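# Six arms hold a cloth above lanterns over a patch

## Task

Lift the cloth and keep it motionless with every part of it between two finger-widths and two hand-widths above the lantern tops, positioned so that from overhead it covers the painted patch; at the end the cloth must be held up touching nothing else. Any lantern that tilts, topples or shifts a hand-width or more from where it stood means failure.

## Robot and tools

ROBOTS. Six identical i2rt Big YAM arms, arm1 to arm6, each with six joints, a two-finger gripper and a wrist camera. Feet sit in two rows: arm1 (-0.866, +0.649, 0.758), arm3 (0.000, +0.657, 0.798), arm5 (+0.874, +0.648, 0.781) on the +y side, facing roughly -y; arm2 (-0.875, -0.652, 0.763), arm4 (0.002, -0.654, 0.769), arm6 (+0.869, -0.656, 0.808) on the -y side, facing roughly +y. Each foot looks along its own +x. Table tops below the arms are at z=0.720. A hand reaches about 1.0 m from its joint 1 axis. Room cameras: cam_high and cam_low; wrist cameras: arm1_cam_wrist to arm6_cam_wrist.

FRAME. One shared scene frame, origin on the floor, +z up, metres. The hand point lies between the finger pads, about 1 cm short of the tips. Fingers point along the hand's +z and open along its y. Printed hand positions can be off, more so at long reach; hand_target is where the hand would be at the joint targets currently held.

move. Arguments are optional keys arm1..arm6 plus cameras. Each arm key holds its own object (one per arm, not a shared list); an arm left out gets nothing new but may still push toward older targets. Inside an arm object:
- joints: absolute targets by name: joint1_rad (-2.879 to 2.879, turns about the foot, positive counter-clockwise from above, 0 points along the foot's facing), joint2_rad (0 to 3.141, shoulder; 0 has upper arm level and backward, rising positive), joint3_rad (0 to 3.019, elbow; 0 folded, positive opens), joint4_rad (-1.692 to 1.57, hand pitch, positive tips fingers up), joint5_rad (-1.57 to 1.57, hand sideways, positive to the arm's right), joint6_rad (-2.094 to 2.094, hand roll, positive clockwise viewed from behind), gripper_m (0 to 0.093, fingertip gap in metres). Radians for joints.
- target: an absolute hand pose, 7 numbers [x, y, z, qw, qx, qy, qz], metres and a unit quaternion in the scene frame, in the same form as the printed hand line. The hand travels in a straight line from its hand_target toward it. When target is given, joints may only contain gripper_m.
- speed: top path speed in m/s, 0.002 to 0.5, default 0.25; only valid alongside target. Rotation is capped at twice that value in rad/s.
All motions in one call start together; all hand paths in a call finish together, paced by the slowest. Paths last 0.5 to 10 s and are cut off at 10 s; an action never exceeds 15 s. Each control step clips the path point to 100 mm and 20 degrees from the measured hand, then uses damped IK, favouring position. Expect centimetre-level misses, lag, overshoot above speed near full stretch, and wide swings on joint moves. Paths ignore obstacles and other arms. cameras: list of names, [] for none, null/omitted/["all"] for all; an unknown name voids the call. A move with no arm keys just reports state and images.

wait: seconds (0 to 10), plus cameras as above; commands nothing, the scene keeps running.
zoom_image: camera (one shown in the newest images) and region [x0, y0, x1, y1] in pixels from the top-left, no more than 504 by 504.
finished_scene: scene = the current scene's number; irreversible, so call it only once the cloth is held still in the goal state. Later calls in the same reply go to the next scene, whose task appears in the result.

RESULTS. The move line lists each arm given a motion with done or its worst status (e.g. time_out). joint_status and hand_status give how each motion ended: off_target (stopped short, may still push), time_out (joints keep a nearby target and keep pushing; resend reported positions to relax), not_followed (a self/arm-collision check or "pose unreachable" withheld targets; the arm may keep trying). on_its_own reports uncommanded behaviour; its "held at" is a target, not a reading. Arms under "as last shown" were not in the call: their status reads "not commanded" and omitted lines are unchanged. The pictures line orders the images, which may lag the state slightly. Joint velocities are rad/s (gripper m/s); "within noise" means settled. Joint torques are total drive outputs including gravity, positive toward larger joint values, with per-arm offsets and noise; joints 3 and 4 wrap at ±28 N m. A refused call (bad value, stop) cancels the remaining move/wait/finished_scene calls in that reply for the scene; an invalid one (unknown key) does not.

GRIPPER. Closing on a hard part reads up to about 0.005 below its width (some grippers read up to 0.002 above); empty and shut reads 0.000 to 0.003; in free air readings run up to 0.003 wide. Light grip sits just below the first-contact reading; about 0.005 lower gives full force (50 to 64 N per pad, some stronger). Soft cloth gets squeezed harder the smaller the target. Release by commanding well above the reading.

HEAT. Holding loads, long stretched reaches or pushing at something unreachable warms motors, even between calls. MOTOR HOT appears at 85 °C; at 100 °C the arm and gripper go limp (OVER-TEMPERATURE FAULT) for 30 to 60 s or more, possibly without warning; afterwards blocked keys read limit_stop_at_motor_heat and their targets must be resent.

AVOID. The robot holds the last command while you deliberate. Arms do not stop on contact and can push hard. Hard pressing between two robots ends the scene in failure, including one gripper closing on another arm's fingers; the collision check may be late and lets fingers, housings and wrist cameras collide. Do not hit lanterns, tables or heavy objects, drop things from height, release moving parts, or move anything out of the work area. Keep lanterns upright and in place; loose objects may occasionally get nudged by outside disturbances.

Each tool is called after "Request:" as name([rows], argument=value, ...), one row to a line, values as JSON.

## Session

Request:
move()

Scene clock: 0.00 s.
Joint torques (N m): no reading
Motor temperatures (°C): arm1=[36 41 39 33 36 32 34] | arm2=[41 39 31 35 29 39 38] | arm3=[37 40 32 31 35 33 36] | arm4=[32 38 33 31 29 31 33] | arm5=[39 31 37 41 31 35 33] | arm6=[43 31 37 35 35 31 38]
Heat: arm1: hottest joint2_rad 41 °C; arm2: hottest joint1_rad 41 °C; arm3: hottest joint2_rad 40 °C; arm4: hottest joint2_rad 38 °C; arm5: hottest joint4_rad 41 °C; arm6: hottest joint1_rad 43 °C.
Joint velocities: within noise
arm1.joint_positions: joint1_rad=-0.112 joint2_rad=+0.556 joint3_rad=+1.680 joint4_rad=-1.243 joint5_rad=-0.216 joint6_rad=+0.380 gripper_m=+0.09396
arm1.joint_status: not commanded
arm1.hand: x=-0.8529 y=+0.5004 z=+1.4616 quat_wxyz=(-0.574, -0.605, -0.439, +0.334) (m; scene frame)
arm1.hand_target: x=-0.8524 y=+0.5054 z=+1.4700 quat_wxyz=(-0.580, -0.598, -0.436, +0.340) (m; scene frame)
arm1.hand_status: not commanded
arm2.joint_positions: joint1_rad=+0.095 joint2_rad=+0.445 joint3_rad=+1.468 joint4_rad=-1.224 joint5_rad=+0.104 joint6_rad=+0.572 gripper_m=+0.09396
arm2.joint_status: not commanded
arm2.hand: x=-0.8772 y=-0.4979 z=+1.3939 quat_wxyz=(-0.316, +0.376, -0.678, -0.546) (m; scene frame)
arm2.hand_target: x=-0.8768 y=-0.5029 z=+1.4037 quat_wxyz=(-0.320, +0.372, -0.672, -0.555) (m; scene frame)
arm2.hand_status: not commanded
arm3.joint_positions: joint1_rad=+0.043 joint2_rad=+0.624 joint3_rad=+1.670 joint4_rad=-1.160 joint5_rad=+0.019 joint6_rad=-0.153 gripper_m=+0.09396
arm3.joint_status: not commanded
arm3.hand: x=+0.0009 y=+0.4657 z=+1.5075 quat_wxyz=(-0.432, -0.486, -0.566, +0.507) (m; scene frame)
arm3.hand_target: x=+0.0008 y=+0.4708 z=+1.5145 quat_wxyz=(-0.436, -0.482, -0.561, +0.513) (m; scene frame)
arm3.hand_status: not commanded
arm4.joint_positions: joint1_rad=-0.026 joint2_rad=+0.476 joint3_rad=+1.408 joint4_rad=-1.396 joint5_rad=+0.236 joint6_rad=-0.129 gripper_m=+0.09396
arm4.joint_status: not commanded
arm4.hand: x=+0.0536 y=-0.4950 z=+1.3308 quat_wxyz=(-0.464, +0.577, -0.621, -0.257) (m; scene frame)
arm4.hand_target: x=+0.0535 y=-0.4986 z=+1.3393 quat_wxyz=(-0.471, +0.572, -0.618, -0.263) (m; scene frame)
arm4.hand_status: not commanded
arm5.joint_positions: joint1_rad=+0.761 joint2_rad=+0.532 joint3_rad=+1.601 joint4_rad=-1.251 joint5_rad=-0.003 joint6_rad=-0.638 gripper_m=+0.09396
arm5.joint_status: not commanded
arm5.hand: x=+0.9890 y=+0.5438 z=+1.4526 quat_wxyz=(-0.490, -0.044, -0.766, +0.414) (m; scene frame)
arm5.hand_target: x=+0.9860 y=+0.5467 z=+1.4602 quat_wxyz=(-0.496, -0.044, -0.760, +0.419) (m; scene frame)
arm5.hand_status: not commanded
arm6.joint_positions: joint1_rad=-0.362 joint2_rad=+0.585 joint3_rad=+1.585 joint4_rad=-1.155 joint5_rad=+0.213 joint6_rad=+0.229 gripper_m=+0.09396
arm6.joint_status: not commanded
arm6.hand: x=+0.9743 y=-0.4894 z=+1.4874 quat_wxyz=(-0.539, +0.292, -0.702, -0.363) (m; scene frame)
arm6.hand_target: x=+0.9724 y=-0.4942 z=+1.4948 quat_wxyz=(-0.544, +0.289, -0.696, -0.368) (m; scene frame)
arm6.hand_status: not commanded
pictures: arm1_cam_wrist, arm2_cam_wrist, arm3_cam_wrist, arm4_cam_wrist, arm5_cam_wrist, arm6_cam_wrist, cam_high, cam_low
Images, in order (width x height): arm1_cam_wrist 672x504, arm2_cam_wrist 672x504, arm3_cam_wrist 672x504, arm4_cam_wrist 672x504, arm5_cam_wrist 672x504, arm6_cam_wrist 672x504, cam_high 672x504, cam_low 672x504.

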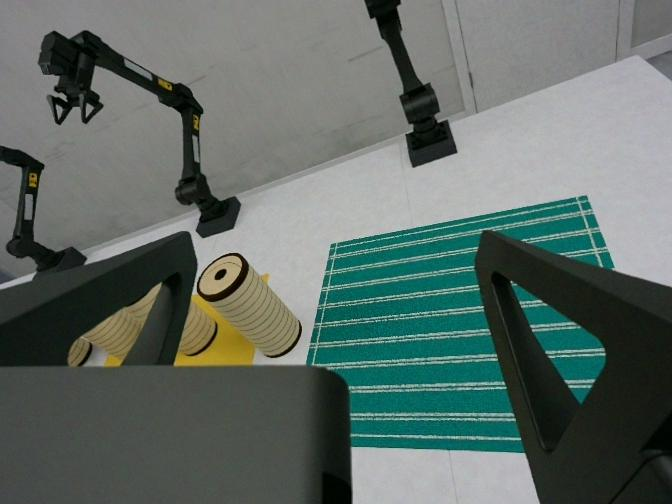

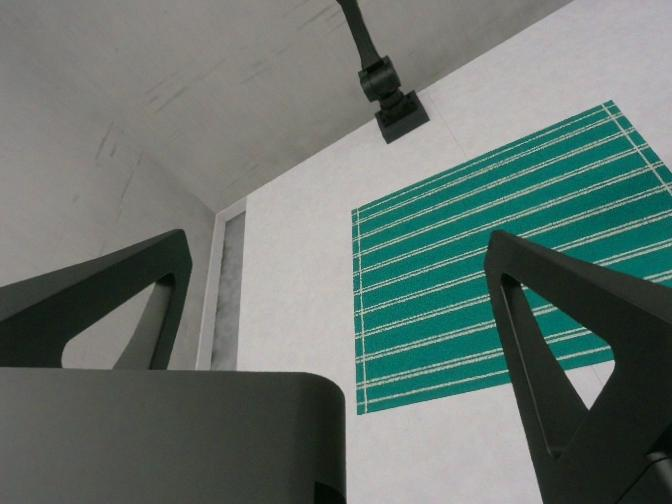

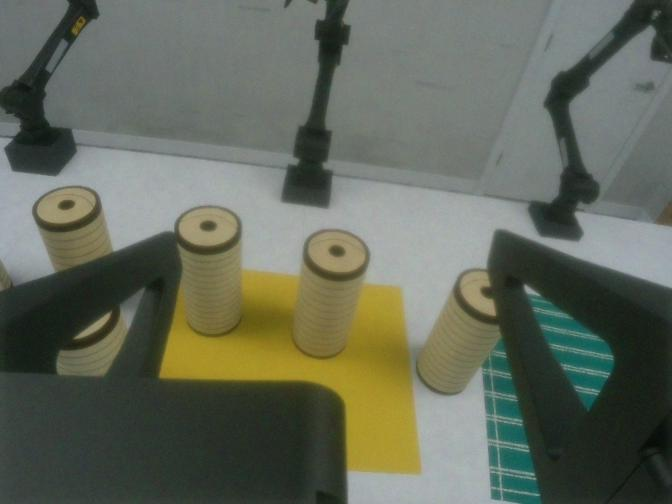

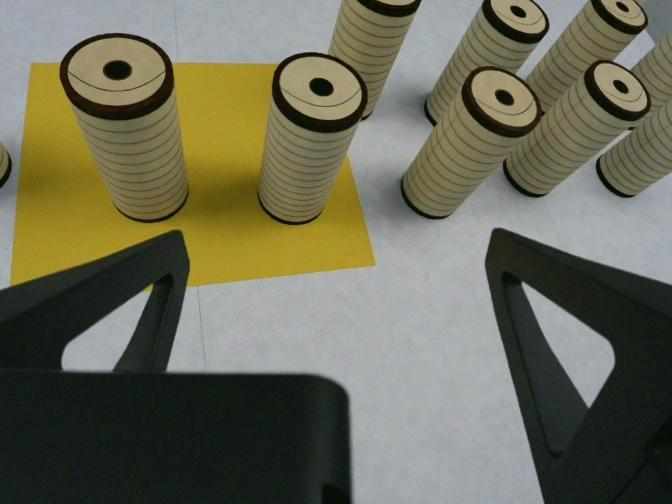

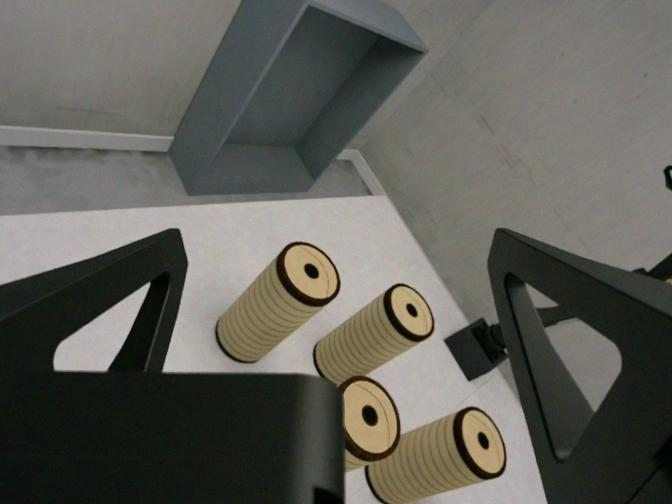

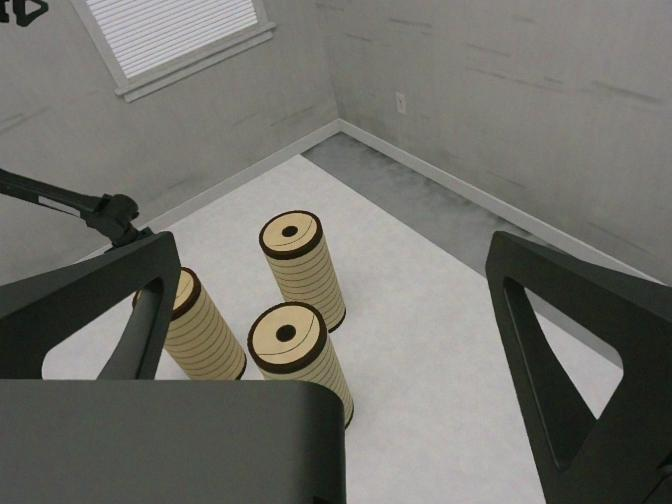

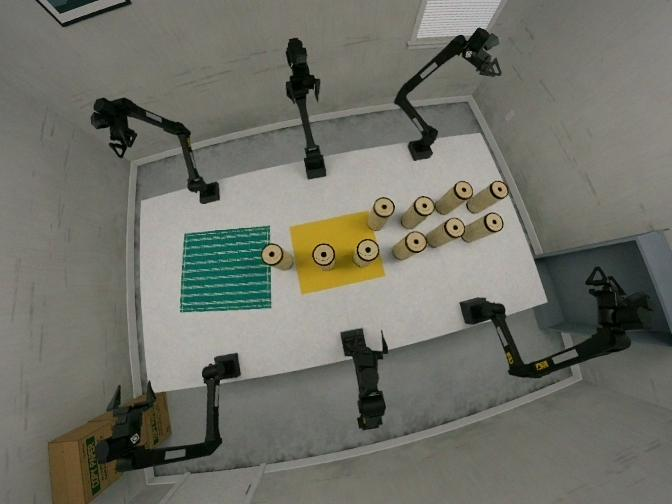

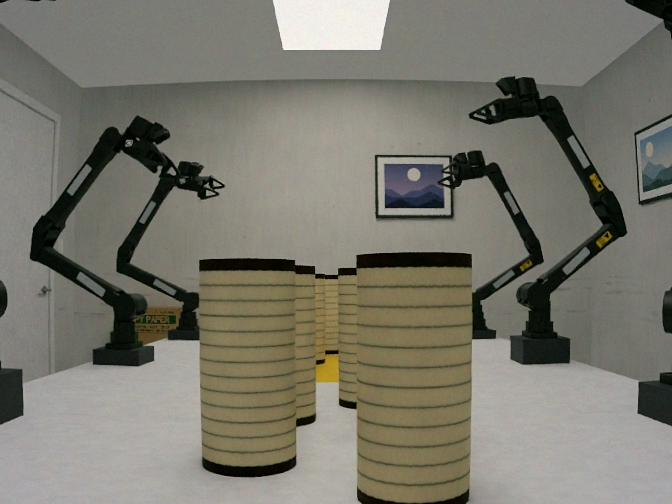

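Request:
move(arm1={"target":[-1.07,0.36,0.98,0,0.383,0.924,0],"speed":0.4}, arm2={"target":[-1.13,-0.15,0.98,0,0.383,-0.924,0],"speed":0.4}, arm3={"target":[-0.48,0.28,0.98,0,0.924,0.383,0],"speed":0.4}, arm4={"target":[-0.56,-0.28,0.98,0,0.924,-0.383,0],"speed":0.4}, cameras=["arm1_cam_wrist","arm2_cam_wrist","arm3_cam_wrist","arm4_cam_wrist","cam_high"])

Scene clock: 120.80 s.
Joint torques (N m): arm1=[1.9 -10.11 10.07 0.62 0.13 -0.01] | arm2=[-0.32 -16.67 17.18 -0.2 -0.05 0.16] | arm3=[-1.73 -19.19 12.72 -0.42 0.08 -0.01] | arm4=[-1.96 -20.54 13.59 -0.4 -0.15 0.01] | arm5=[0.26 4.54 5.38 1.96 -0.01 0.12] | arm6=[0.32 4.25 7.95 1.99 0.09 -0.03]
Motor temperatures (°C): arm1=[36 40 43 32 33 31 32] | arm2=[39 39 34 35 29 36 34] | arm3=[36 39 37 31 33 31 32] | arm4=[32 36 39 30 28 30 33] | arm5=[38 31 39 39 29 32 31] | arm6=[40 30 39 35 32 30 34]
Heat: arm1: hottest joint3_rad 43 °C; arm2: hottest joint1_rad 39 °C; arm3: hottest joint2_rad 39 °C; arm4: hottest joint3_rad 39 °C; arm5: hottest joint3_rad 39 °C; arm6: hottest joint1_rad 40 °C.
move: arm1 done; arm2 off_target; arm3 off_target; arm4 off_target
Joint velocities: arm1=[within noise] | arm2=[-0.015 0.005 -0.027 -0.012 0.022 -0.168 0] | arm3=[within noise] | arm4=[within noise] | arm5=[within noise] | arm6=[within noise]
arm1.joint_positions: joint1_rad=-0.614 joint2_rad=+1.252 joint3_rad=+1.147 joint4_rad=-1.469 joint5_rad=+0.004 joint6_rad=-1.383 gripper_m=+0.09397
arm1.joint_status: not commanded
arm1.hand: x=-1.0700 y=+0.3668 z=+0.9785 quat_wxyz=(-0.002, -0.393, -0.920, -0.006) (m; scene frame)
arm1.hand_target: x=-1.0700 y=+0.3601 z=+0.9801 quat_wxyz=(+0.000, -0.383, -0.924, +0.000) (m; scene frame)
arm1.hand_status: done (0.007 m and 1.5 deg from the pose sent, 0.547 m and 100.8 deg at the start; pose on its path clipped on 45 of 101 steps)
arm2.joint_positions: joint1_rad=+0.477 joint2_rad=+1.798 joint3_rad=+1.709 joint4_rad=-1.516 joint5_rad=-0.006 joint6_rad=+1.237 gripper_m=+0.09396
arm2.joint_status: not commanded
arm2.hand: x=-1.1254 y=-0.1659 z=+0.9604 quat_wxyz=(-0.002, +0.392, -0.920, +0.022) (m; scene frame)
arm2.hand_target: x=-1.1294 y=-0.1511 z=+0.9799 quat_wxyz=(+0.000, +0.383, -0.924, +0.000) (m; scene frame)
arm2.hand_status: off_target (0.026 m and 2.7 deg from the pose sent, 0.597 m and 79.2 deg at the start)
arm3.joint_positions: joint1_rad=-0.866 joint2_rad=+1.950 joint3_rad=+1.856 joint4_rad=-1.493 joint5_rad=-0.003 joint6_rad=-0.128 gripper_m=+0.09396
arm3.joint_status: not commanded
arm3.hand: x=-0.4677 y=+0.2805 z=+0.9725 quat_wxyz=(+0.001, -0.920, -0.392, -0.007) (m; scene frame)
arm3.hand_target: x=-0.4796 y=+0.2802 z=+0.9801 quat_wxyz=(+0.000, -0.924, -0.383, +0.000) (m; scene frame)
arm3.hand_status: off_target (0.014 m and 1.4 deg from the pose sent, 0.738 m and 96.6 deg at the start)
arm4.joint_positions: joint1_rad=+1.030 joint2_rad=+2.153 joint3_rad=+2.248 joint4_rad=-1.665 joint5_rad=+0.004 joint6_rad=+0.212 gripper_m=+0.09397
arm4.joint_status: not commanded
arm4.hand: x=-0.5580 y=-0.2931 z=+0.9683 quat_wxyz=(-0.001, +0.924, -0.381, -0.001) (m; scene frame)
arm4.hand_target: x=-0.5592 y=-0.2806 z=+0.9799 quat_wxyz=(-0.003, +0.924, -0.383, -0.014) (m; scene frame)
arm4.hand_status: off_target (0.018 m and 0.3 deg from the pose sent, 0.739 m and 79.2 deg at the start; a joint's target at an end of its range on 25 of 101 steps)
arm5, arm6: as last shown
pictures: arm1_cam_wrist, arm2_cam_wrist, arm3_cam_wrist, arm4_cam_wrist, cam_high
Images, in order (width x height): arm1_cam_wrist 672x504, arm2_cam_wrist 672x504, arm3_cam_wrist 672x504, arm4_cam_wrist 672x504, cam_high 672x504.

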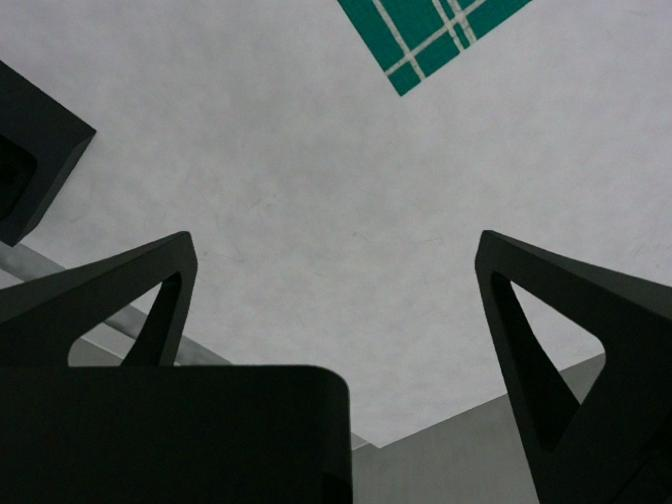

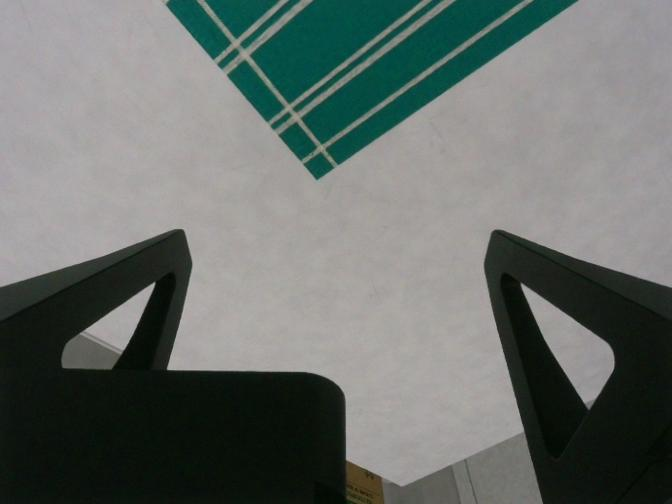

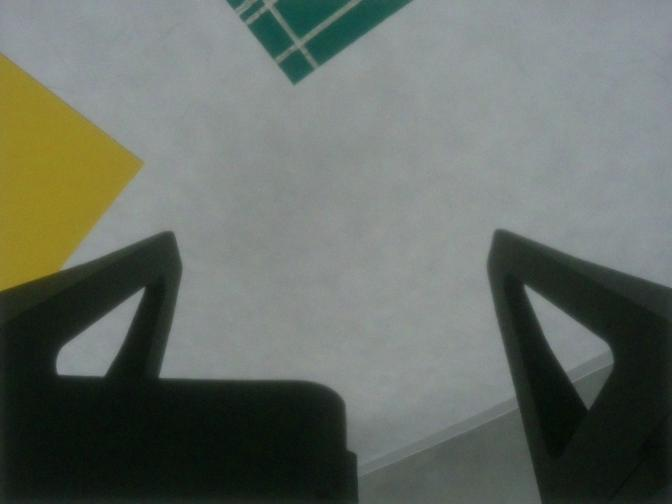

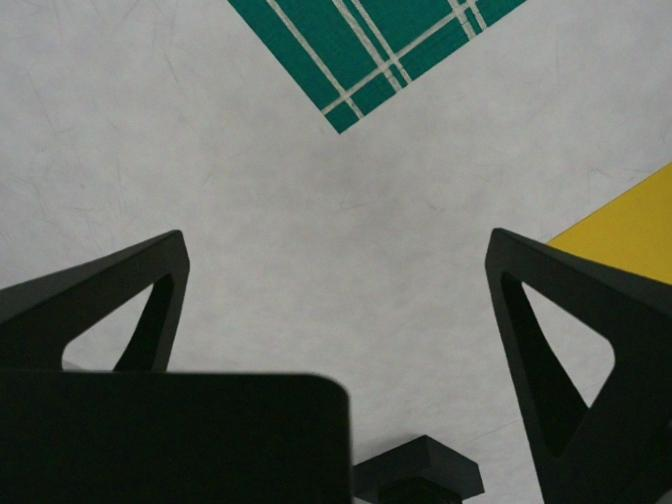

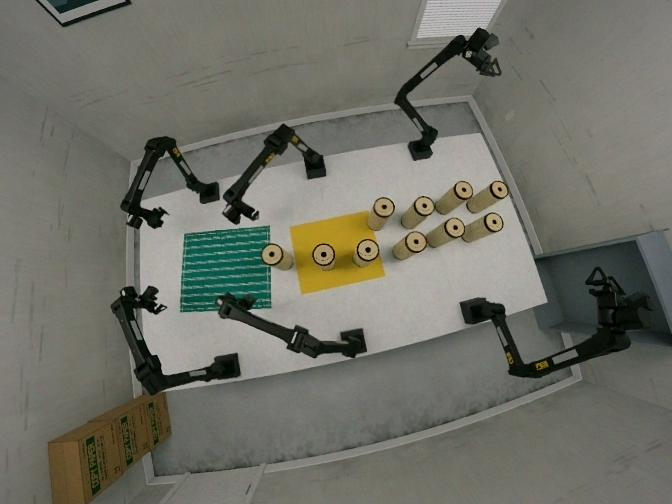

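Request:
move(arm1={"target":[-1.088,0.305,0.82,0,0.446,0.895,0],"joints":{"gripper_m":0.06}}, arm2={"target":[-1.174,-0.170,0.83,0,0.317,-0.948,0],"joints":{"gripper_m":0.06}}, arm3={"target":[-0.470,0.236,0.82,0,0.948,0.317,0],"joints":{"gripper_m":0.06}}, arm4={"target":[-0.556,-0.284,0.82,0,0.895,-0.446,0],"joints":{"gripper_m":0.06}}, cameras=["arm1_cam_wrist","arm2_cam_wrist","arm3_cam_wrist","arm4_cam_wrist"])

Scene clock: 149.37 s.
Joint torques (N m): arm1=[2.02 -12.86 8.65 0.68 0.12 0.15] | arm2=[0.38 -17.49 10.95 0.65 0.03 0.14] | arm3=[-0.21 -20.31 9.44 0.72 0.08 0.02] | arm4=[-1.73 -20.6 8.87 0.5 -0.13 0.22] | arm5=[0.15 4.48 5.41 1.99 -0.01 0.12] | arm6=[0.62 4.01 7.92 2.02 0.1 -0.03]
Motor temperatures (°C): arm1=[35 40 44 32 32 31 32] | arm2=[39 40 38 34 29 35 33] | arm3=[36 40 41 31 33 30 32] | arm4=[31 39 45 30 28 30 33] | arm5=[38 31 39 38 29 32 31] | arm6=[40 30 39 34 32 30 34]
Heat: arm1: hottest joint3_rad 44 °C; arm2: hottest joint2_rad 40 °C; arm3: hottest joint3_rad 41 °C; arm4: hottest joint3_rad 45 °C; arm5: hottest joint3_rad 39 °C; arm6: hottest joint1_rad 40 °C.
move: arm1 done; arm2 done; arm3 done; arm4 off_target
Joint velocities: within noise
arm1.joint_positions: joint1_rad=-0.577 joint2_rad=+1.534 joint3_rad=+0.992 joint4_rad=-1.028 joint5_rad=+0.004 joint6_rad=-1.225 gripper_m=+0.06007
arm1.joint_status: all done
arm1.hand: x=-1.0890 y=+0.3129 z=+0.8214 quat_wxyz=(-0.002, -0.448, -0.894, -0.004) (m; scene frame)
arm1.hand_target: x=-1.0879 y=+0.3050 z=+0.8201 quat_wxyz=(+0.000, -0.446, -0.895, +0.000) (m; scene frame)
arm1.hand_status: done (0.008 m and 0.5 deg from the pose sent, 0.171 m and 6.7 deg at the start)
arm2.joint_positions: joint1_rad=+0.556 joint2_rad=+1.900 joint3_rad=+1.517 joint4_rad=-1.184 joint5_rad=-0.007 joint6_rad=+1.465 gripper_m=+0.06011
arm2.joint_status: all done
arm2.hand: x=-1.1716 y=-0.1718 z=+0.8335 quat_wxyz=(-0.001, +0.323, -0.947, +0.003) (m; scene frame)
arm2.hand_target: x=-1.1740 y=-0.1701 z=+0.8300 quat_wxyz=(+0.000, +0.317, -0.948, +0.000) (m; scene frame)
arm2.hand_status: done (0.005 m and 0.7 deg from the pose sent, 0.139 m and 9.5 deg at the start)
arm3.joint_positions: joint1_rad=-0.818 joint2_rad=+2.112 joint3_rad=+1.717 joint4_rad=-1.188 joint5_rad=-0.002 joint6_rad=+0.077 gripper_m=+0.06011
arm3.joint_status: all done
arm3.hand: x=-0.4674 y=+0.2432 z=+0.8245 quat_wxyz=(+0.002, -0.948, -0.318, -0.005) (m; scene frame)
arm3.hand_target: x=-0.4699 y=+0.2362 z=+0.8200 quat_wxyz=(+0.000, -0.948, -0.317, +0.000) (m; scene frame)
arm3.hand_status: done (0.009 m and 0.6 deg from the pose sent, 0.159 m and 9.2 deg at the start)
arm4.joint_positions: joint1_rad=+1.030 joint2_rad=+2.195 joint3_rad=+1.950 joint4_rad=-1.329 joint5_rad=+0.003 joint6_rad=+0.328 gripper_m=+0.06011
arm4.joint_status: all done
arm4.hand: x=-0.5593 y=-0.2926 z=+0.8281 quat_wxyz=(-0.001, +0.901, -0.434, +0.000) (m; scene frame)
arm4.hand_target: x=-0.5559 y=-0.2842 z=+0.8201 quat_wxyz=(+0.000, +0.895, -0.446, +0.000) (m; scene frame)
arm4.hand_status: off_target (0.012 m and 1.5 deg from the pose sent, 0.148 m and 8.1 deg at the start)
arm5, arm6: as last shown
pictures: arm1_cam_wrist, arm2_cam_wrist, arm3_cam_wrist, arm4_cam_wrist
Images, in order (width x height): arm1_cam_wrist 672x504, arm2_cam_wrist 672x504, arm3_cam_wrist 672x504, arm4_cam_wrist 672x504.

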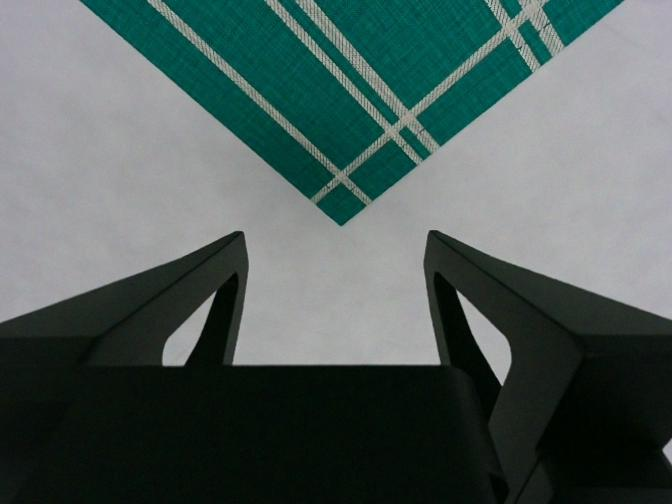

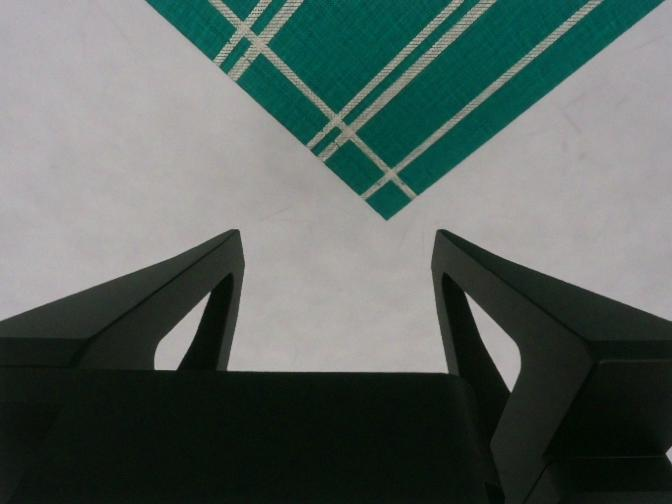

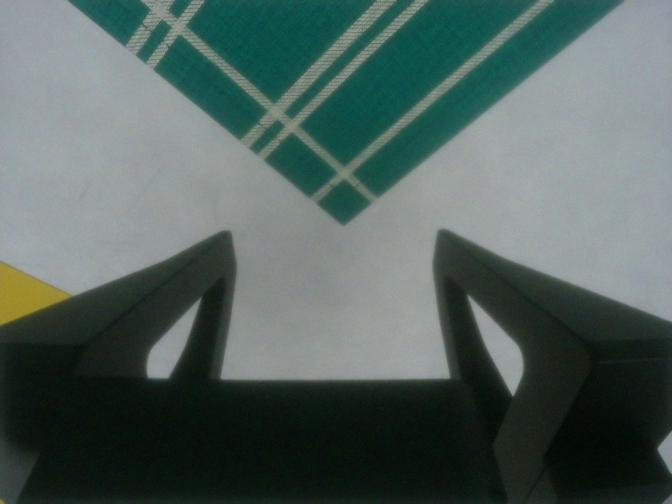

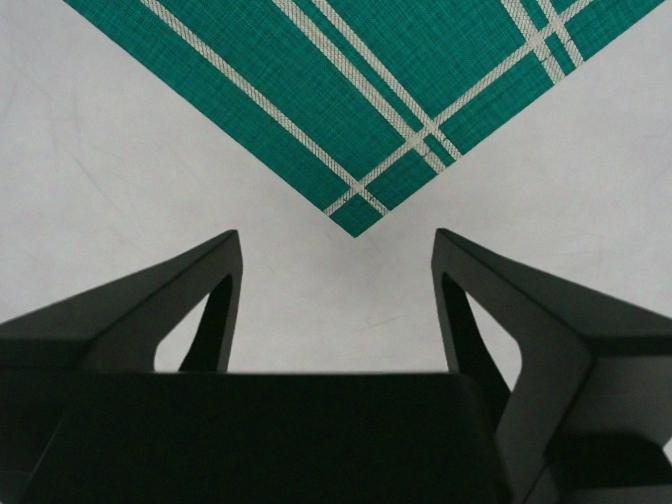

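Request:
move(arm1={"target":[-1.089,0.305,0.730,0,0.446,0.895,0],"joints":{"gripper_m":0.06},"speed":0.15}, arm2={"target":[-1.160,-0.189,0.730,0,0.317,-0.948,0],"joints":{"gripper_m":0.06},"speed":0.15}, arm3={"target":[-0.472,0.234,0.730,0,0.948,0.317,0],"joints":{"gripper_m":0.06},"speed":0.15}, arm4={"target":[-0.546,-0.283,0.730,0,0.895,-0.446,0],"joints":{"gripper_m":0.06},"speed":0.15}, cameras=["arm1_cam_wrist","arm2_cam_wrist","arm3_cam_wrist","arm4_cam_wrist"])

Scene clock: 161.50 s.
Joint torques (N m): arm1=[1.85 -12.45 6.72 0.77 0.03 0.1] | arm2=[0.15 -16.79 9.4 0.7 0.04 0.12] | arm3=[-0.21 -20.42 8.16 0.73 0.09 -0.02] | arm4=[-1.85 -18.43 7.87 0.55 0.03 0.16] | arm5=[0.26 4.6 5.39 1.96 -0.01 0.12] | arm6=[0.38 4.13 7.91 2.06 0.1 -0.02]
Motor temperatures (°C): arm1=[35 40 44 32 32 31 32] | arm2=[39 40 38 34 29 35 33] | arm3=[35 42 40 31 33 30 32] | arm4=[31 41 43 30 28 30 33] | arm5=[38 31 39 38 29 32 30] | arm6=[40 30 39 34 31 30 33]
Heat: arm1: hottest joint3_rad 44 °C; arm2: hottest joint2_rad 40 °C; arm3: hottest joint2_rad 42 °C; arm4: hottest joint3_rad 43 °C; arm5: hottest joint3_rad 39 °C; arm6: hottest joint1_rad 40 °C.
move: arm1 off_target; arm2 done; arm3 off_target; arm4 off_target
Joint velocities: within noise
arm1.joint_positions: joint1_rad=-0.577 joint2_rad=+1.681 joint3_rad=+0.911 joint4_rad=-0.778 joint5_rad=+0.007 joint6_rad=-1.224 gripper_m=+0.06007
arm1.joint_status: all done
arm1.hand: x=-1.0930 y=+0.3067 z=+0.7408 quat_wxyz=(+0.001, -0.448, -0.894, +0.008) (m; scene frame)
arm1.hand_target: x=-1.0888 y=+0.3053 z=+0.7302 quat_wxyz=(+0.000, -0.446, -0.895, +0.000) (m; scene frame)
arm1.hand_status: off_target (0.012 m and 0.9 deg from the pose sent, 0.092 m and 0.5 deg at the start)
arm2.joint_positions: joint1_rad=+0.556 joint2_rad=+1.972 joint3_rad=+1.343 joint4_rad=-0.929 joint5_rad=-0.007 joint6_rad=+1.465 gripper_m=+0.06010
arm2.joint_status: all done
arm2.hand: x=-1.1602 y=-0.1891 z=+0.7373 quat_wxyz=(+0.000, +0.322, -0.947, -0.001) (m; scene frame)
arm2.hand_target: x=-1.1599 y=-0.1892 z=+0.7300 quat_wxyz=(+0.000, +0.317, -0.948, +0.000) (m; scene frame)
arm2.hand_status: done (0.007 m and 0.6 deg from the pose sent, 0.106 m and 0.7 deg at the start)
arm3.joint_positions: joint1_rad=-0.818 joint2_rad=+2.224 joint3_rad=+1.675 joint4_rad=-1.019 joint5_rad=-0.002 joint6_rad=+0.078 gripper_m=+0.06011
arm3.joint_status: all done
arm3.hand: x=-0.4734 y=+0.2378 z=+0.7422 quat_wxyz=(-0.002, -0.948, -0.318, +0.002) (m; scene frame)
arm3.hand_target: x=-0.4717 y=+0.2343 z=+0.7300 quat_wxyz=(+0.000, -0.948, -0.317, +0.000) (m; scene frame)
arm3.hand_status: off_target (0.013 m and 0.3 deg from the pose sent, 0.095 m and 0.6 deg at the start)
arm4.joint_positions: joint1_rad=+1.020 joint2_rad=+2.242 joint3_rad=+1.829 joint4_rad=-1.134 joint5_rad=-0.002 joint6_rad=+0.328 gripper_m=+0.06011
arm4.joint_status: all done
arm4.hand: x=-0.5548 y=-0.2890 z=+0.7539 quat_wxyz=(+0.000, +0.899, -0.439, -0.013) (m; scene frame)
arm4.hand_target: x=-0.5454 y=-0.2835 z=+0.7305 quat_wxyz=(+0.000, +0.895, -0.446, +0.000) (m; scene frame)
arm4.hand_status: off_target (0.026 m and 1.8 deg from the pose sent, 0.099 m and 1.5 deg at the start)
arm5, arm6: as last shown
pictures: arm1_cam_wrist, arm2_cam_wrist, arm3_cam_wrist, arm4_cam_wrist
Images, in order (width x height): arm1_cam_wrist 672x504, arm2_cam_wrist 672x504, arm3_cam_wrist 672x504, arm4_cam_wrist 672x504.

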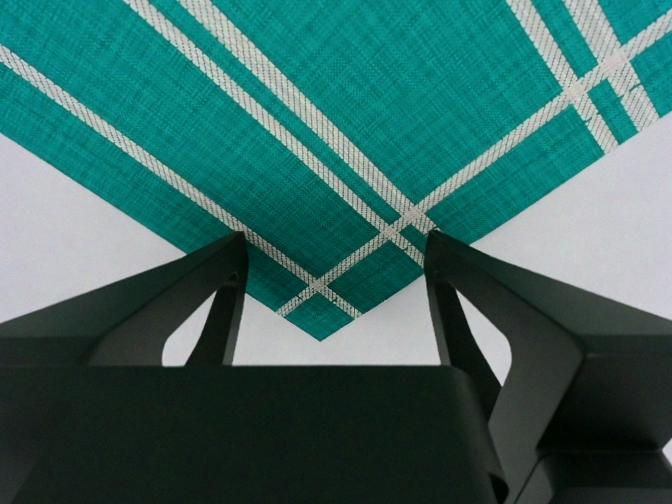

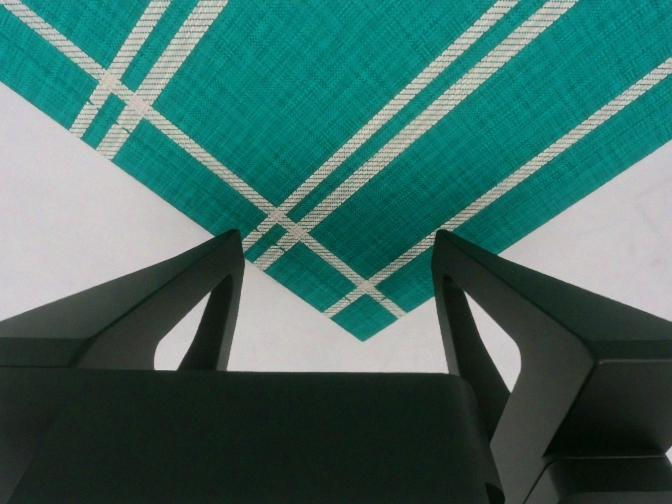

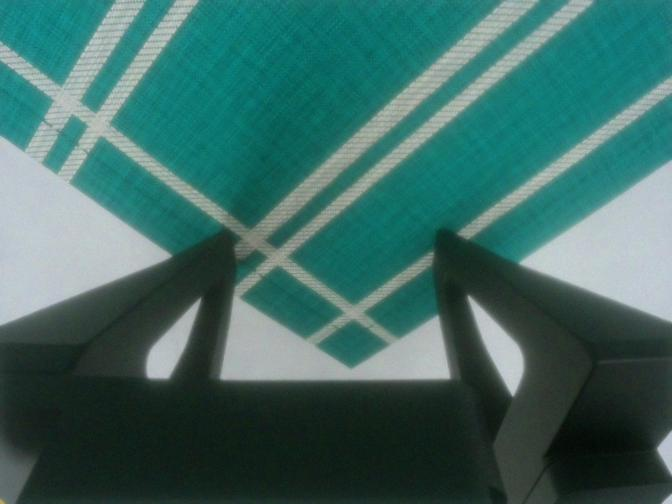

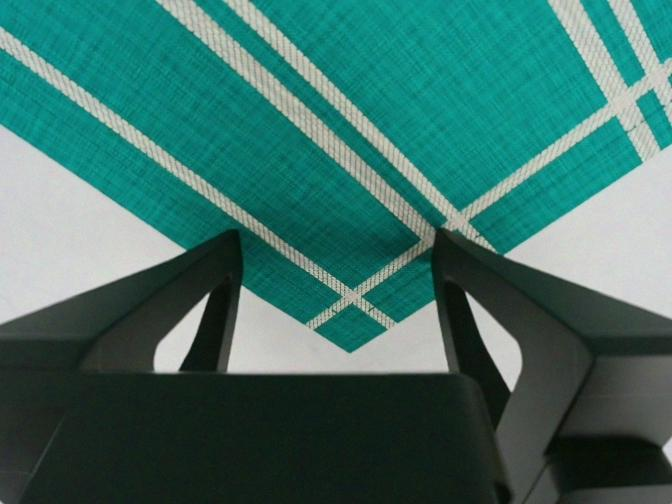

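Request:
move(arm1={"target":[-1.093,0.317,0.712,0,0.446,0.895,0],"joints":{"gripper_m":0.05},"speed":0.06}, arm2={"target":[-1.165,-0.203,0.714,0,0.317,-0.948,0],"joints":{"gripper_m":0.05},"speed":0.06}, arm3={"target":[-0.462,0.247,0.711,0,0.948,0.317,0],"joints":{"gripper_m":0.05},"speed":0.06}, arm4={"target":[-0.535,-0.292,0.702,0,0.895,-0.446,0],"joints":{"gripper_m":0.05},"speed":0.06}, cameras=["arm1_cam_wrist","arm2_cam_wrist","arm3_cam_wrist","arm4_cam_wrist"])

Scene clock: 175.73 s.
Joint torques (N m): arm1=[-0.15 -10.58 4.57 1.58 -0.03 -0.06] | arm2=[0.62 -15.91 8.72 0.72 0.05 0.16] | arm3=[-0.91 -18.84 5.72 0.73 0.14 -0.06] | arm4=[-1.61 -16.62 5.64 0.64 0.05 0.18] | arm5=[0.21 4.54 5.39 1.96 -0.01 0.12] | arm6=[0.44 4.25 7.94 2.02 0.11 -0.02]
Motor temperatures (°C): arm1=[35 40 43 32 32 31 32] | arm2=[39 40 37 34 29 35 33] | arm3=[35 43 39 31 32 30 31] | arm4=[31 41 41 30 28 30 33] | arm5=[38 31 39 38 28 32 30] | arm6=[40 30 39 34 31 30 33]
Heat: arm1: hottest joint3_rad 43 °C; arm2: hottest joint2_rad 40 °C; arm3: hottest joint2_rad 43 °C; arm4: hottest joint2_rad 41 °C; arm5: hottest joint3_rad 39 °C; arm6: hottest joint1_rad 40 °C.
move: arm1 off_target; arm2 off_target; arm3 off_target; arm4 off_target
Joint velocities: within noise
arm1.joint_positions: joint1_rad=-0.578 joint2_rad=+1.679 joint3_rad=+0.902 joint4_rad=-0.743 joint5_rad=+0.008 joint6_rad=-1.231 gripper_m=+0.05008
arm1.joint_status: all done
arm1.hand: x=-1.0958 y=+0.3034 z=+0.7391 quat_wxyz=(+0.003, -0.445, -0.895, +0.021) (m; scene frame)
arm1.hand_target: x=-1.0920 y=+0.3179 z=+0.7139 quat_wxyz=(+0.000, -0.446, -0.895, +0.000) (m; scene frame)
arm1.hand_status: off_target (0.030 m and 2.5 deg from the pose sent, 0.031 m and 0.9 deg at the start)
arm2.joint_positions: joint1_rad=+0.572 joint2_rad=+1.972 joint3_rad=+1.307 joint4_rad=-0.881 joint5_rad=-0.007 joint6_rad=+1.484 gripper_m=+0.05011
arm2.joint_status: all done
arm2.hand: x=-1.1646 y=-0.1983 z=+0.7264 quat_wxyz=(+0.002, +0.321, -0.947, -0.007) (m; scene frame)
arm2.hand_target: x=-1.1647 y=-0.2031 z=+0.7142 quat_wxyz=(+0.000, +0.317, -0.948, +0.000) (m; scene frame)
arm2.hand_status: off_target (0.013 m and 0.9 deg from the pose sent, 0.028 m and 0.6 deg at the start)
arm3.joint_positions: joint1_rad=-0.818 joint2_rad=+2.203 joint3_rad=+1.630 joint4_rad=-0.952 joint5_rad=-0.003 joint6_rad=+0.079 gripper_m=+0.05011
arm3.joint_status: all done
arm3.hand: x=-0.4734 y=+0.2376 z=+0.7402 quat_wxyz=(-0.010, -0.948, -0.318, +0.022) (m; scene frame)
arm3.hand_target: x=-0.4614 y=+0.2476 z=+0.7119 quat_wxyz=(+0.000, -0.948, -0.317, +0.000) (m; scene frame)
arm3.hand_status: off_target (0.033 m and 2.7 deg from the pose sent, 0.035 m and 0.3 deg at the start)
arm4.joint_positions: joint1_rad=+1.020 joint2_rad=+2.214 joint3_rad=+1.770 joint4_rad=-1.053 joint5_rad=-0.002 joint6_rad=+0.328 gripper_m=+0.05011
arm4.joint_status: all done
arm4.hand: x=-0.5552 y=-0.2889 z=+0.7520 quat_wxyz=(-0.003, +0.898, -0.438, -0.038) (m; scene frame)
arm4.hand_target: x=-0.5334 y=-0.2935 z=+0.7046 quat_wxyz=(+0.000, +0.895, -0.446, +0.000) (m; scene frame)
arm4.hand_status: off_target (0.054 m and 4.5 deg from the pose sent, 0.056 m and 1.8 deg at the start)
arm5, arm6: as last shown
pictures: arm1_cam_wrist, arm2_cam_wrist, arm3_cam_wrist, arm4_cam_wrist
Images, in order (width x height): arm1_cam_wrist 672x504, arm2_cam_wrist 672x504, arm3_cam_wrist 672x504, arm4_cam_wrist 672x504.

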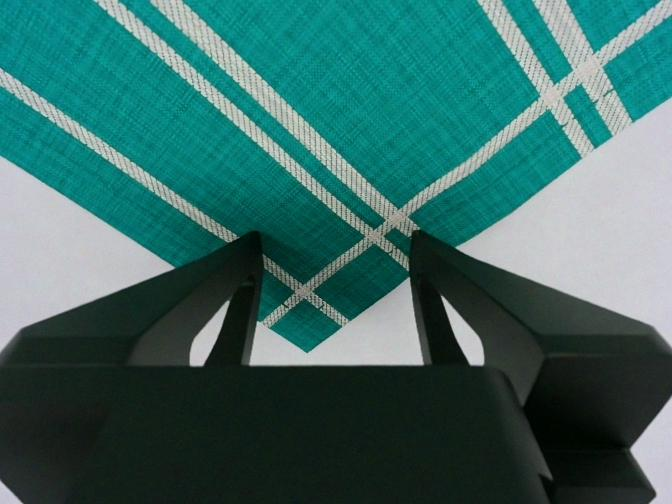

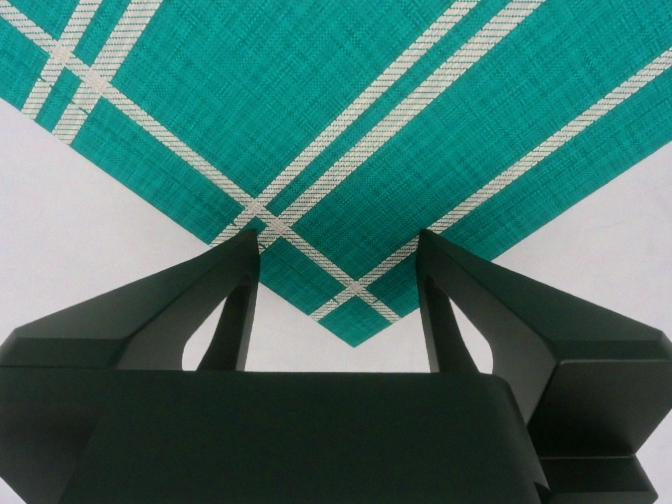

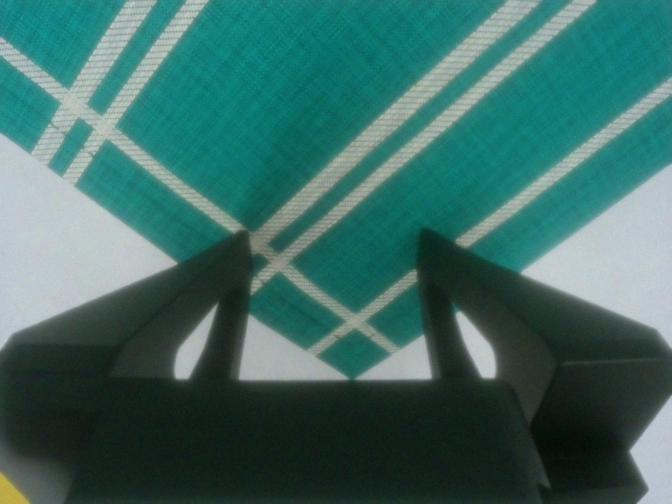

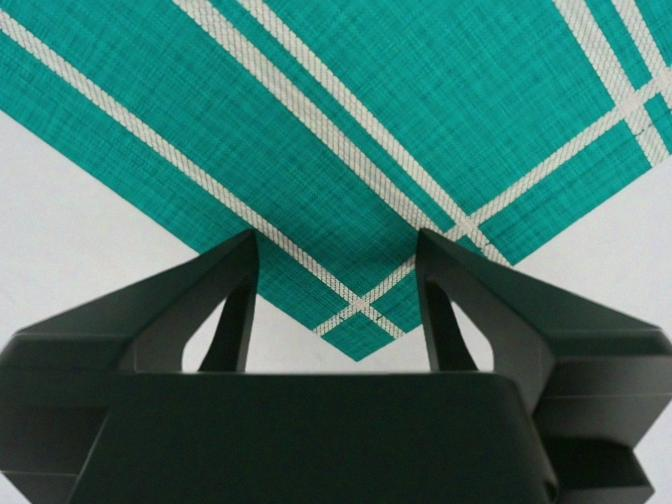

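Request:
move(arm1={"target":[-1.096,0.310,0.757,0,0.446,0.895,0],"speed":0.1}, arm2={"target":[-1.172,-0.208,0.745,0,0.317,-0.948,0],"speed":0.1}, arm3={"target":[-0.4615,0.247,0.757,0,0.948,0.317,0],"speed":0.1}, arm4={"target":[-0.537,-0.2886,0.764,0,0.895,-0.446,0],"speed":0.1}, cameras=[])

Request:
move(arm1={"target":[-1.096,0.310,0.728,0,0.446,0.895,0],"speed":0.08}, arm2={"target":[-1.172,-0.208,0.717,0,0.317,-0.948,0],"speed":0.08}, arm3={"target":[-0.4615,0.247,0.728,0,0.948,0.317,0],"speed":0.08}, arm4={"target":[-0.537,-0.2886,0.735,0,0.895,-0.446,0],"speed":0.08}, cameras=["arm1_cam_wrist","arm2_cam_wrist","arm3_cam_wrist","arm4_cam_wrist"])

Scene clock: 197.30 s.
Joint torques (N m): arm1=[0.44 -15.85 8.91 -0.13 0.01 -0.05] | arm2=[0.62 -19.14 10.22 -0.14 0.04 0.15] | arm3=[-0.79 -22.18 7.58 -0.32 0.11 -0.06] | arm4=[-1.96 -20.48 10.69 -0.49 0.03 0.15] | arm5=[0.15 4.54 5.41 1.98 -0.01 0.12] | arm6=[0.38 4.19 7.92 2.02 0.1 -0.03]
Motor temperatures (°C): arm1=[35 40 42 32 32 30 31] | arm2=[38 40 36 34 29 35 32] | arm3=[35 43 38 31 32 30 31] | arm4=[31 41 39 30 28 30 33] | arm5=[38 31 39 38 28 31 30] | arm6=[39 30 39 34 31 29 33]
Heat: arm1: hottest joint3_rad 42 °C; arm2: hottest joint2_rad 40 °C; arm3: hottest joint2_rad 43 °C; arm4: hottest joint2_rad 41 °C; arm5: hottest joint3_rad 39 °C; arm6: hottest joint1_rad 39 °C.
move: arm1 off_target; arm2 off_target; arm3 done; arm4 off_target
Joint velocities: within noise
arm1.joint_positions: joint1_rad=-0.578 joint2_rad=+1.671 joint3_rad=+0.902 joint4_rad=-0.832 joint5_rad=+0.008 joint6_rad=-1.231 gripper_m=+0.05007
arm1.joint_status: not commanded
arm1.hand: x=-1.0843 y=+0.3209 z=+0.7421 quat_wxyz=(-0.001, -0.445, -0.895, -0.019) (m; scene frame)
arm1.hand_target: x=-1.0958 y=+0.3104 z=+0.7570 quat_wxyz=(+0.000, -0.446, -0.895, +0.000) (m; scene frame)
arm1.hand_status: off_target (0.022 m and 2.2 deg from the pose sent, 0.019 m and 2.4 deg at the start)
arm2.joint_positions: joint1_rad=+0.588 joint2_rad=+1.961 joint3_rad=+1.307 joint4_rad=-0.925 joint5_rad=-0.007 joint6_rad=+1.500 gripper_m=+0.05011
arm2.joint_status: not commanded
arm2.hand: x=-1.1668 y=-0.2104 z=+0.7323 quat_wxyz=(-0.002, +0.321, -0.947, +0.009) (m; scene frame)
arm2.hand_target: x=-1.1719 y=-0.2081 z=+0.7448 quat_wxyz=(+0.000, +0.317, -0.948, +0.000) (m; scene frame)
arm2.hand_status: off_target (0.014 m and 1.1 deg from the pose sent, 0.022 m and 0.9 deg at the start)
arm3.joint_positions: joint1_rad=-0.818 joint2_rad=+2.180 joint3_rad=+1.626 joint4_rad=-1.013 joint5_rad=-0.003 joint6_rad=+0.079 gripper_m=+0.05010
arm3.joint_status: not commanded
arm3.hand: x=-0.4638 y=+0.2462 z=+0.7525 quat_wxyz=(-0.002, -0.948, -0.318, +0.002) (m; scene frame)
arm3.hand_target: x=-0.4616 y=+0.2470 z=+0.7570 quat_wxyz=(+0.000, -0.948, -0.317, +0.000) (m; scene frame)
arm3.hand_status: done (0.005 m and 0.3 deg from the pose sent, 0.023 m and 2.8 deg at the start)
arm4.joint_positions: joint1_rad=+1.020 joint2_rad=+2.210 joint3_rad=+1.770 joint4_rad=-1.148 joint5_rad=-0.002 joint6_rad=+0.328 gripper_m=+0.05011
arm4.joint_status: not commanded
arm4.hand: x=-0.5357 y=-0.3015 z=+0.7535 quat_wxyz=(+0.002, +0.899, -0.439, +0.007) (m; scene frame)
arm4.hand_target: x=-0.5366 y=-0.2887 z=+0.7640 quat_wxyz=(+0.000, +0.895, -0.446, +0.000) (m; scene frame)
arm4.hand_status: off_target (0.017 m and 1.3 deg from the pose sent, 0.022 m and 4.5 deg at the start)
arm5, arm6: as last shown
pictures: none
No camera images: "cameras" was empty.

Scene clock: 198.37 s.
Joint torques (N m): arm1=[0.15 -11.22 7.19 1.01 0 -0.04] | arm2=[0.67 -15.79 8.79 0.75 0.05 0.15] | arm3=[-0.85 -19.14 7.17 0.84 0.1 -0.09] | arm4=[-1.96 -18.2 8.84 0.57 0.03 0.15] | arm5=[0.21 4.54 5.37 1.96 -0.01 0.12] | arm6=[0.32 4.42 7.94 2.03 0.1 -0.02]
Motor temperatures (°C): arm1=[35 40 42 32 32 30 31] | arm2=[38 40 36 34 29 35 32] | arm3=[35 43 38 31 32 30 31] | arm4=[31 41 39 30 28 30 33] | arm5=[38 31 39 38 28 31 30] | arm6=[39 30 39 34 31 29 33]
Heat: arm1: hottest joint3_rad 42 °C; arm2: hottest joint2_rad 40 °C; arm3: hottest joint2_rad 43 °C; arm4: hottest joint2_rad 41 °C; arm5: hottest joint3_rad 39 °C; arm6: hottest joint1_rad 39 °C.
move: arm1 off_target; arm2 off_target; arm3 off_target; arm4 off_target
Joint velocities: within noise
arm1.joint_positions: joint1_rad=-0.578 joint2_rad=+1.674 joint3_rad=+0.902 joint4_rad=-0.778 joint5_rad=+0.008 joint6_rad=-1.231 gripper_m=+0.05007
arm1.joint_status: not commanded
arm1.hand: x=-1.0914 y=+0.3101 z=+0.7408 quat_wxyz=(+0.002, -0.445, -0.895, +0.006) (m; scene frame)
arm1.hand_target: x=-1.0957 y=+0.3104 z=+0.7283 quat_wxyz=(+0.000, -0.446, -0.895, +0.000) (m; scene frame)
arm1.hand_status: off_target (0.014 m and 0.7 deg from the pose sent, 0.021 m and 2.2 deg at the start)
arm2.joint_positions: joint1_rad=+0.588 joint2_rad=+1.966 joint3_rad=+1.307 joint4_rad=-0.886 joint5_rad=-0.007 joint6_rad=+1.501 gripper_m=+0.05011
arm2.joint_status: not commanded
arm2.hand: x=-1.1715 y=-0.2031 z=+0.7295 quat_wxyz=(+0.002, +0.320, -0.947, -0.007) (m; scene frame)
arm2.hand_target: x=-1.1718 y=-0.2082 z=+0.7173 quat_wxyz=(+0.000, +0.317, -0.948, +0.000) (m; scene frame)
arm2.hand_status: off_target (0.013 m and 0.9 deg from the pose sent, 0.016 m and 1.1 deg at the start)
arm3.joint_positions: joint1_rad=-0.818 joint2_rad=+2.182 joint3_rad=+1.615 joint4_rad=-0.984 joint5_rad=-0.003 joint6_rad=+0.079 gripper_m=+0.05010
arm3.joint_status: not commanded
arm3.hand: x=-0.4653 y=+0.2449 z=+0.7476 quat_wxyz=(-0.005, -0.948, -0.318, +0.010) (m; scene frame)
arm3.hand_target: x=-0.4612 y=+0.2474 z=+0.7284 quat_wxyz=(+0.000, -0.948, -0.317, +0.000) (m; scene frame)
arm3.hand_status: off_target (0.020 m and 1.2 deg from the pose sent, 0.025 m and 0.3 deg at the start)
arm4.joint_positions: joint1_rad=+1.020 joint2_rad=+2.210 joint3_rad=+1.770 joint4_rad=-1.122 joint5_rad=-0.001 joint6_rad=+0.328 gripper_m=+0.05011
arm4.joint_status: not commanded
arm4.hand: x=-0.5410 y=-0.2979 z=+0.7535 quat_wxyz=(+0.001, +0.899, -0.439, -0.005) (m; scene frame)
arm4.hand_target: x=-0.5363 y=-0.2890 z=+0.7353 quat_wxyz=(+0.000, +0.895, -0.446, +0.000) (m; scene frame)
arm4.hand_status: off_target (0.021 m and 1.1 deg from the pose sent, 0.023 m and 1.3 deg at the start)
arm5, arm6: as last shown
pictures: arm1_cam_wrist, arm2_cam_wrist, arm3_cam_wrist, arm4_cam_wrist
Images, in order (width x height): arm1_cam_wrist 672x504, arm2_cam_wrist 672x504, arm3_cam_wrist 672x504, arm4_cam_wrist 672x504.

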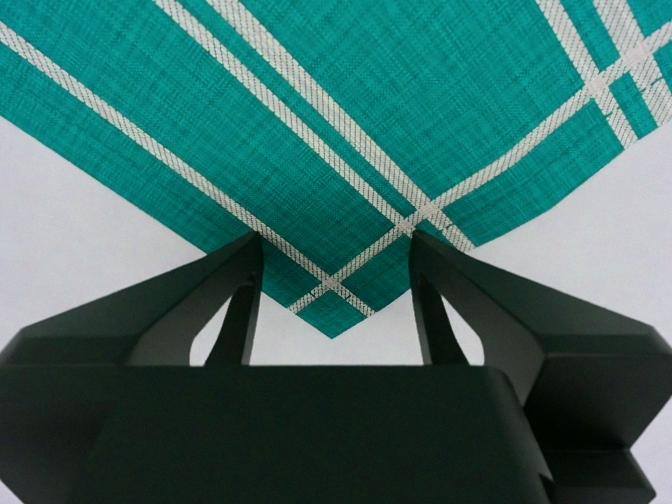

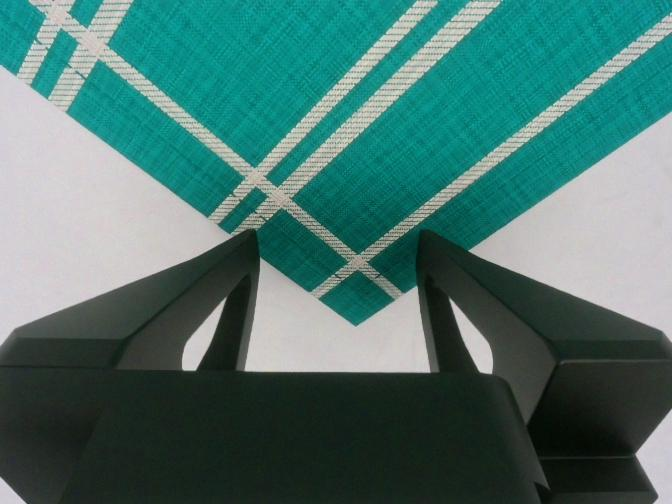

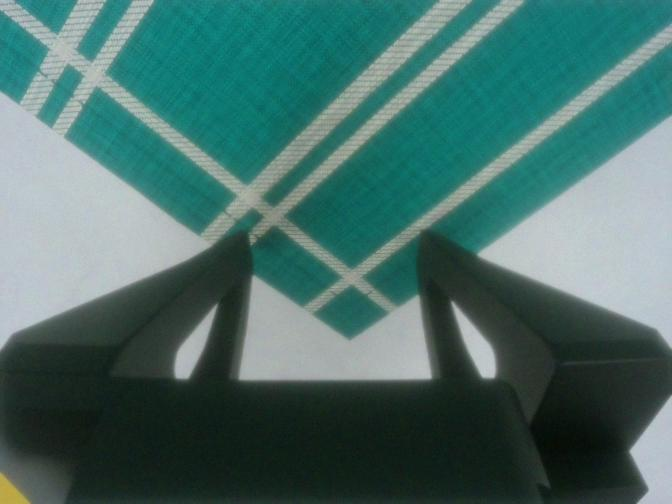

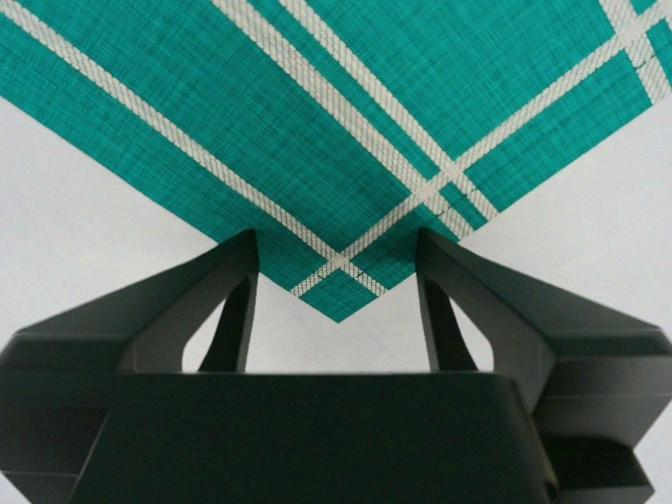

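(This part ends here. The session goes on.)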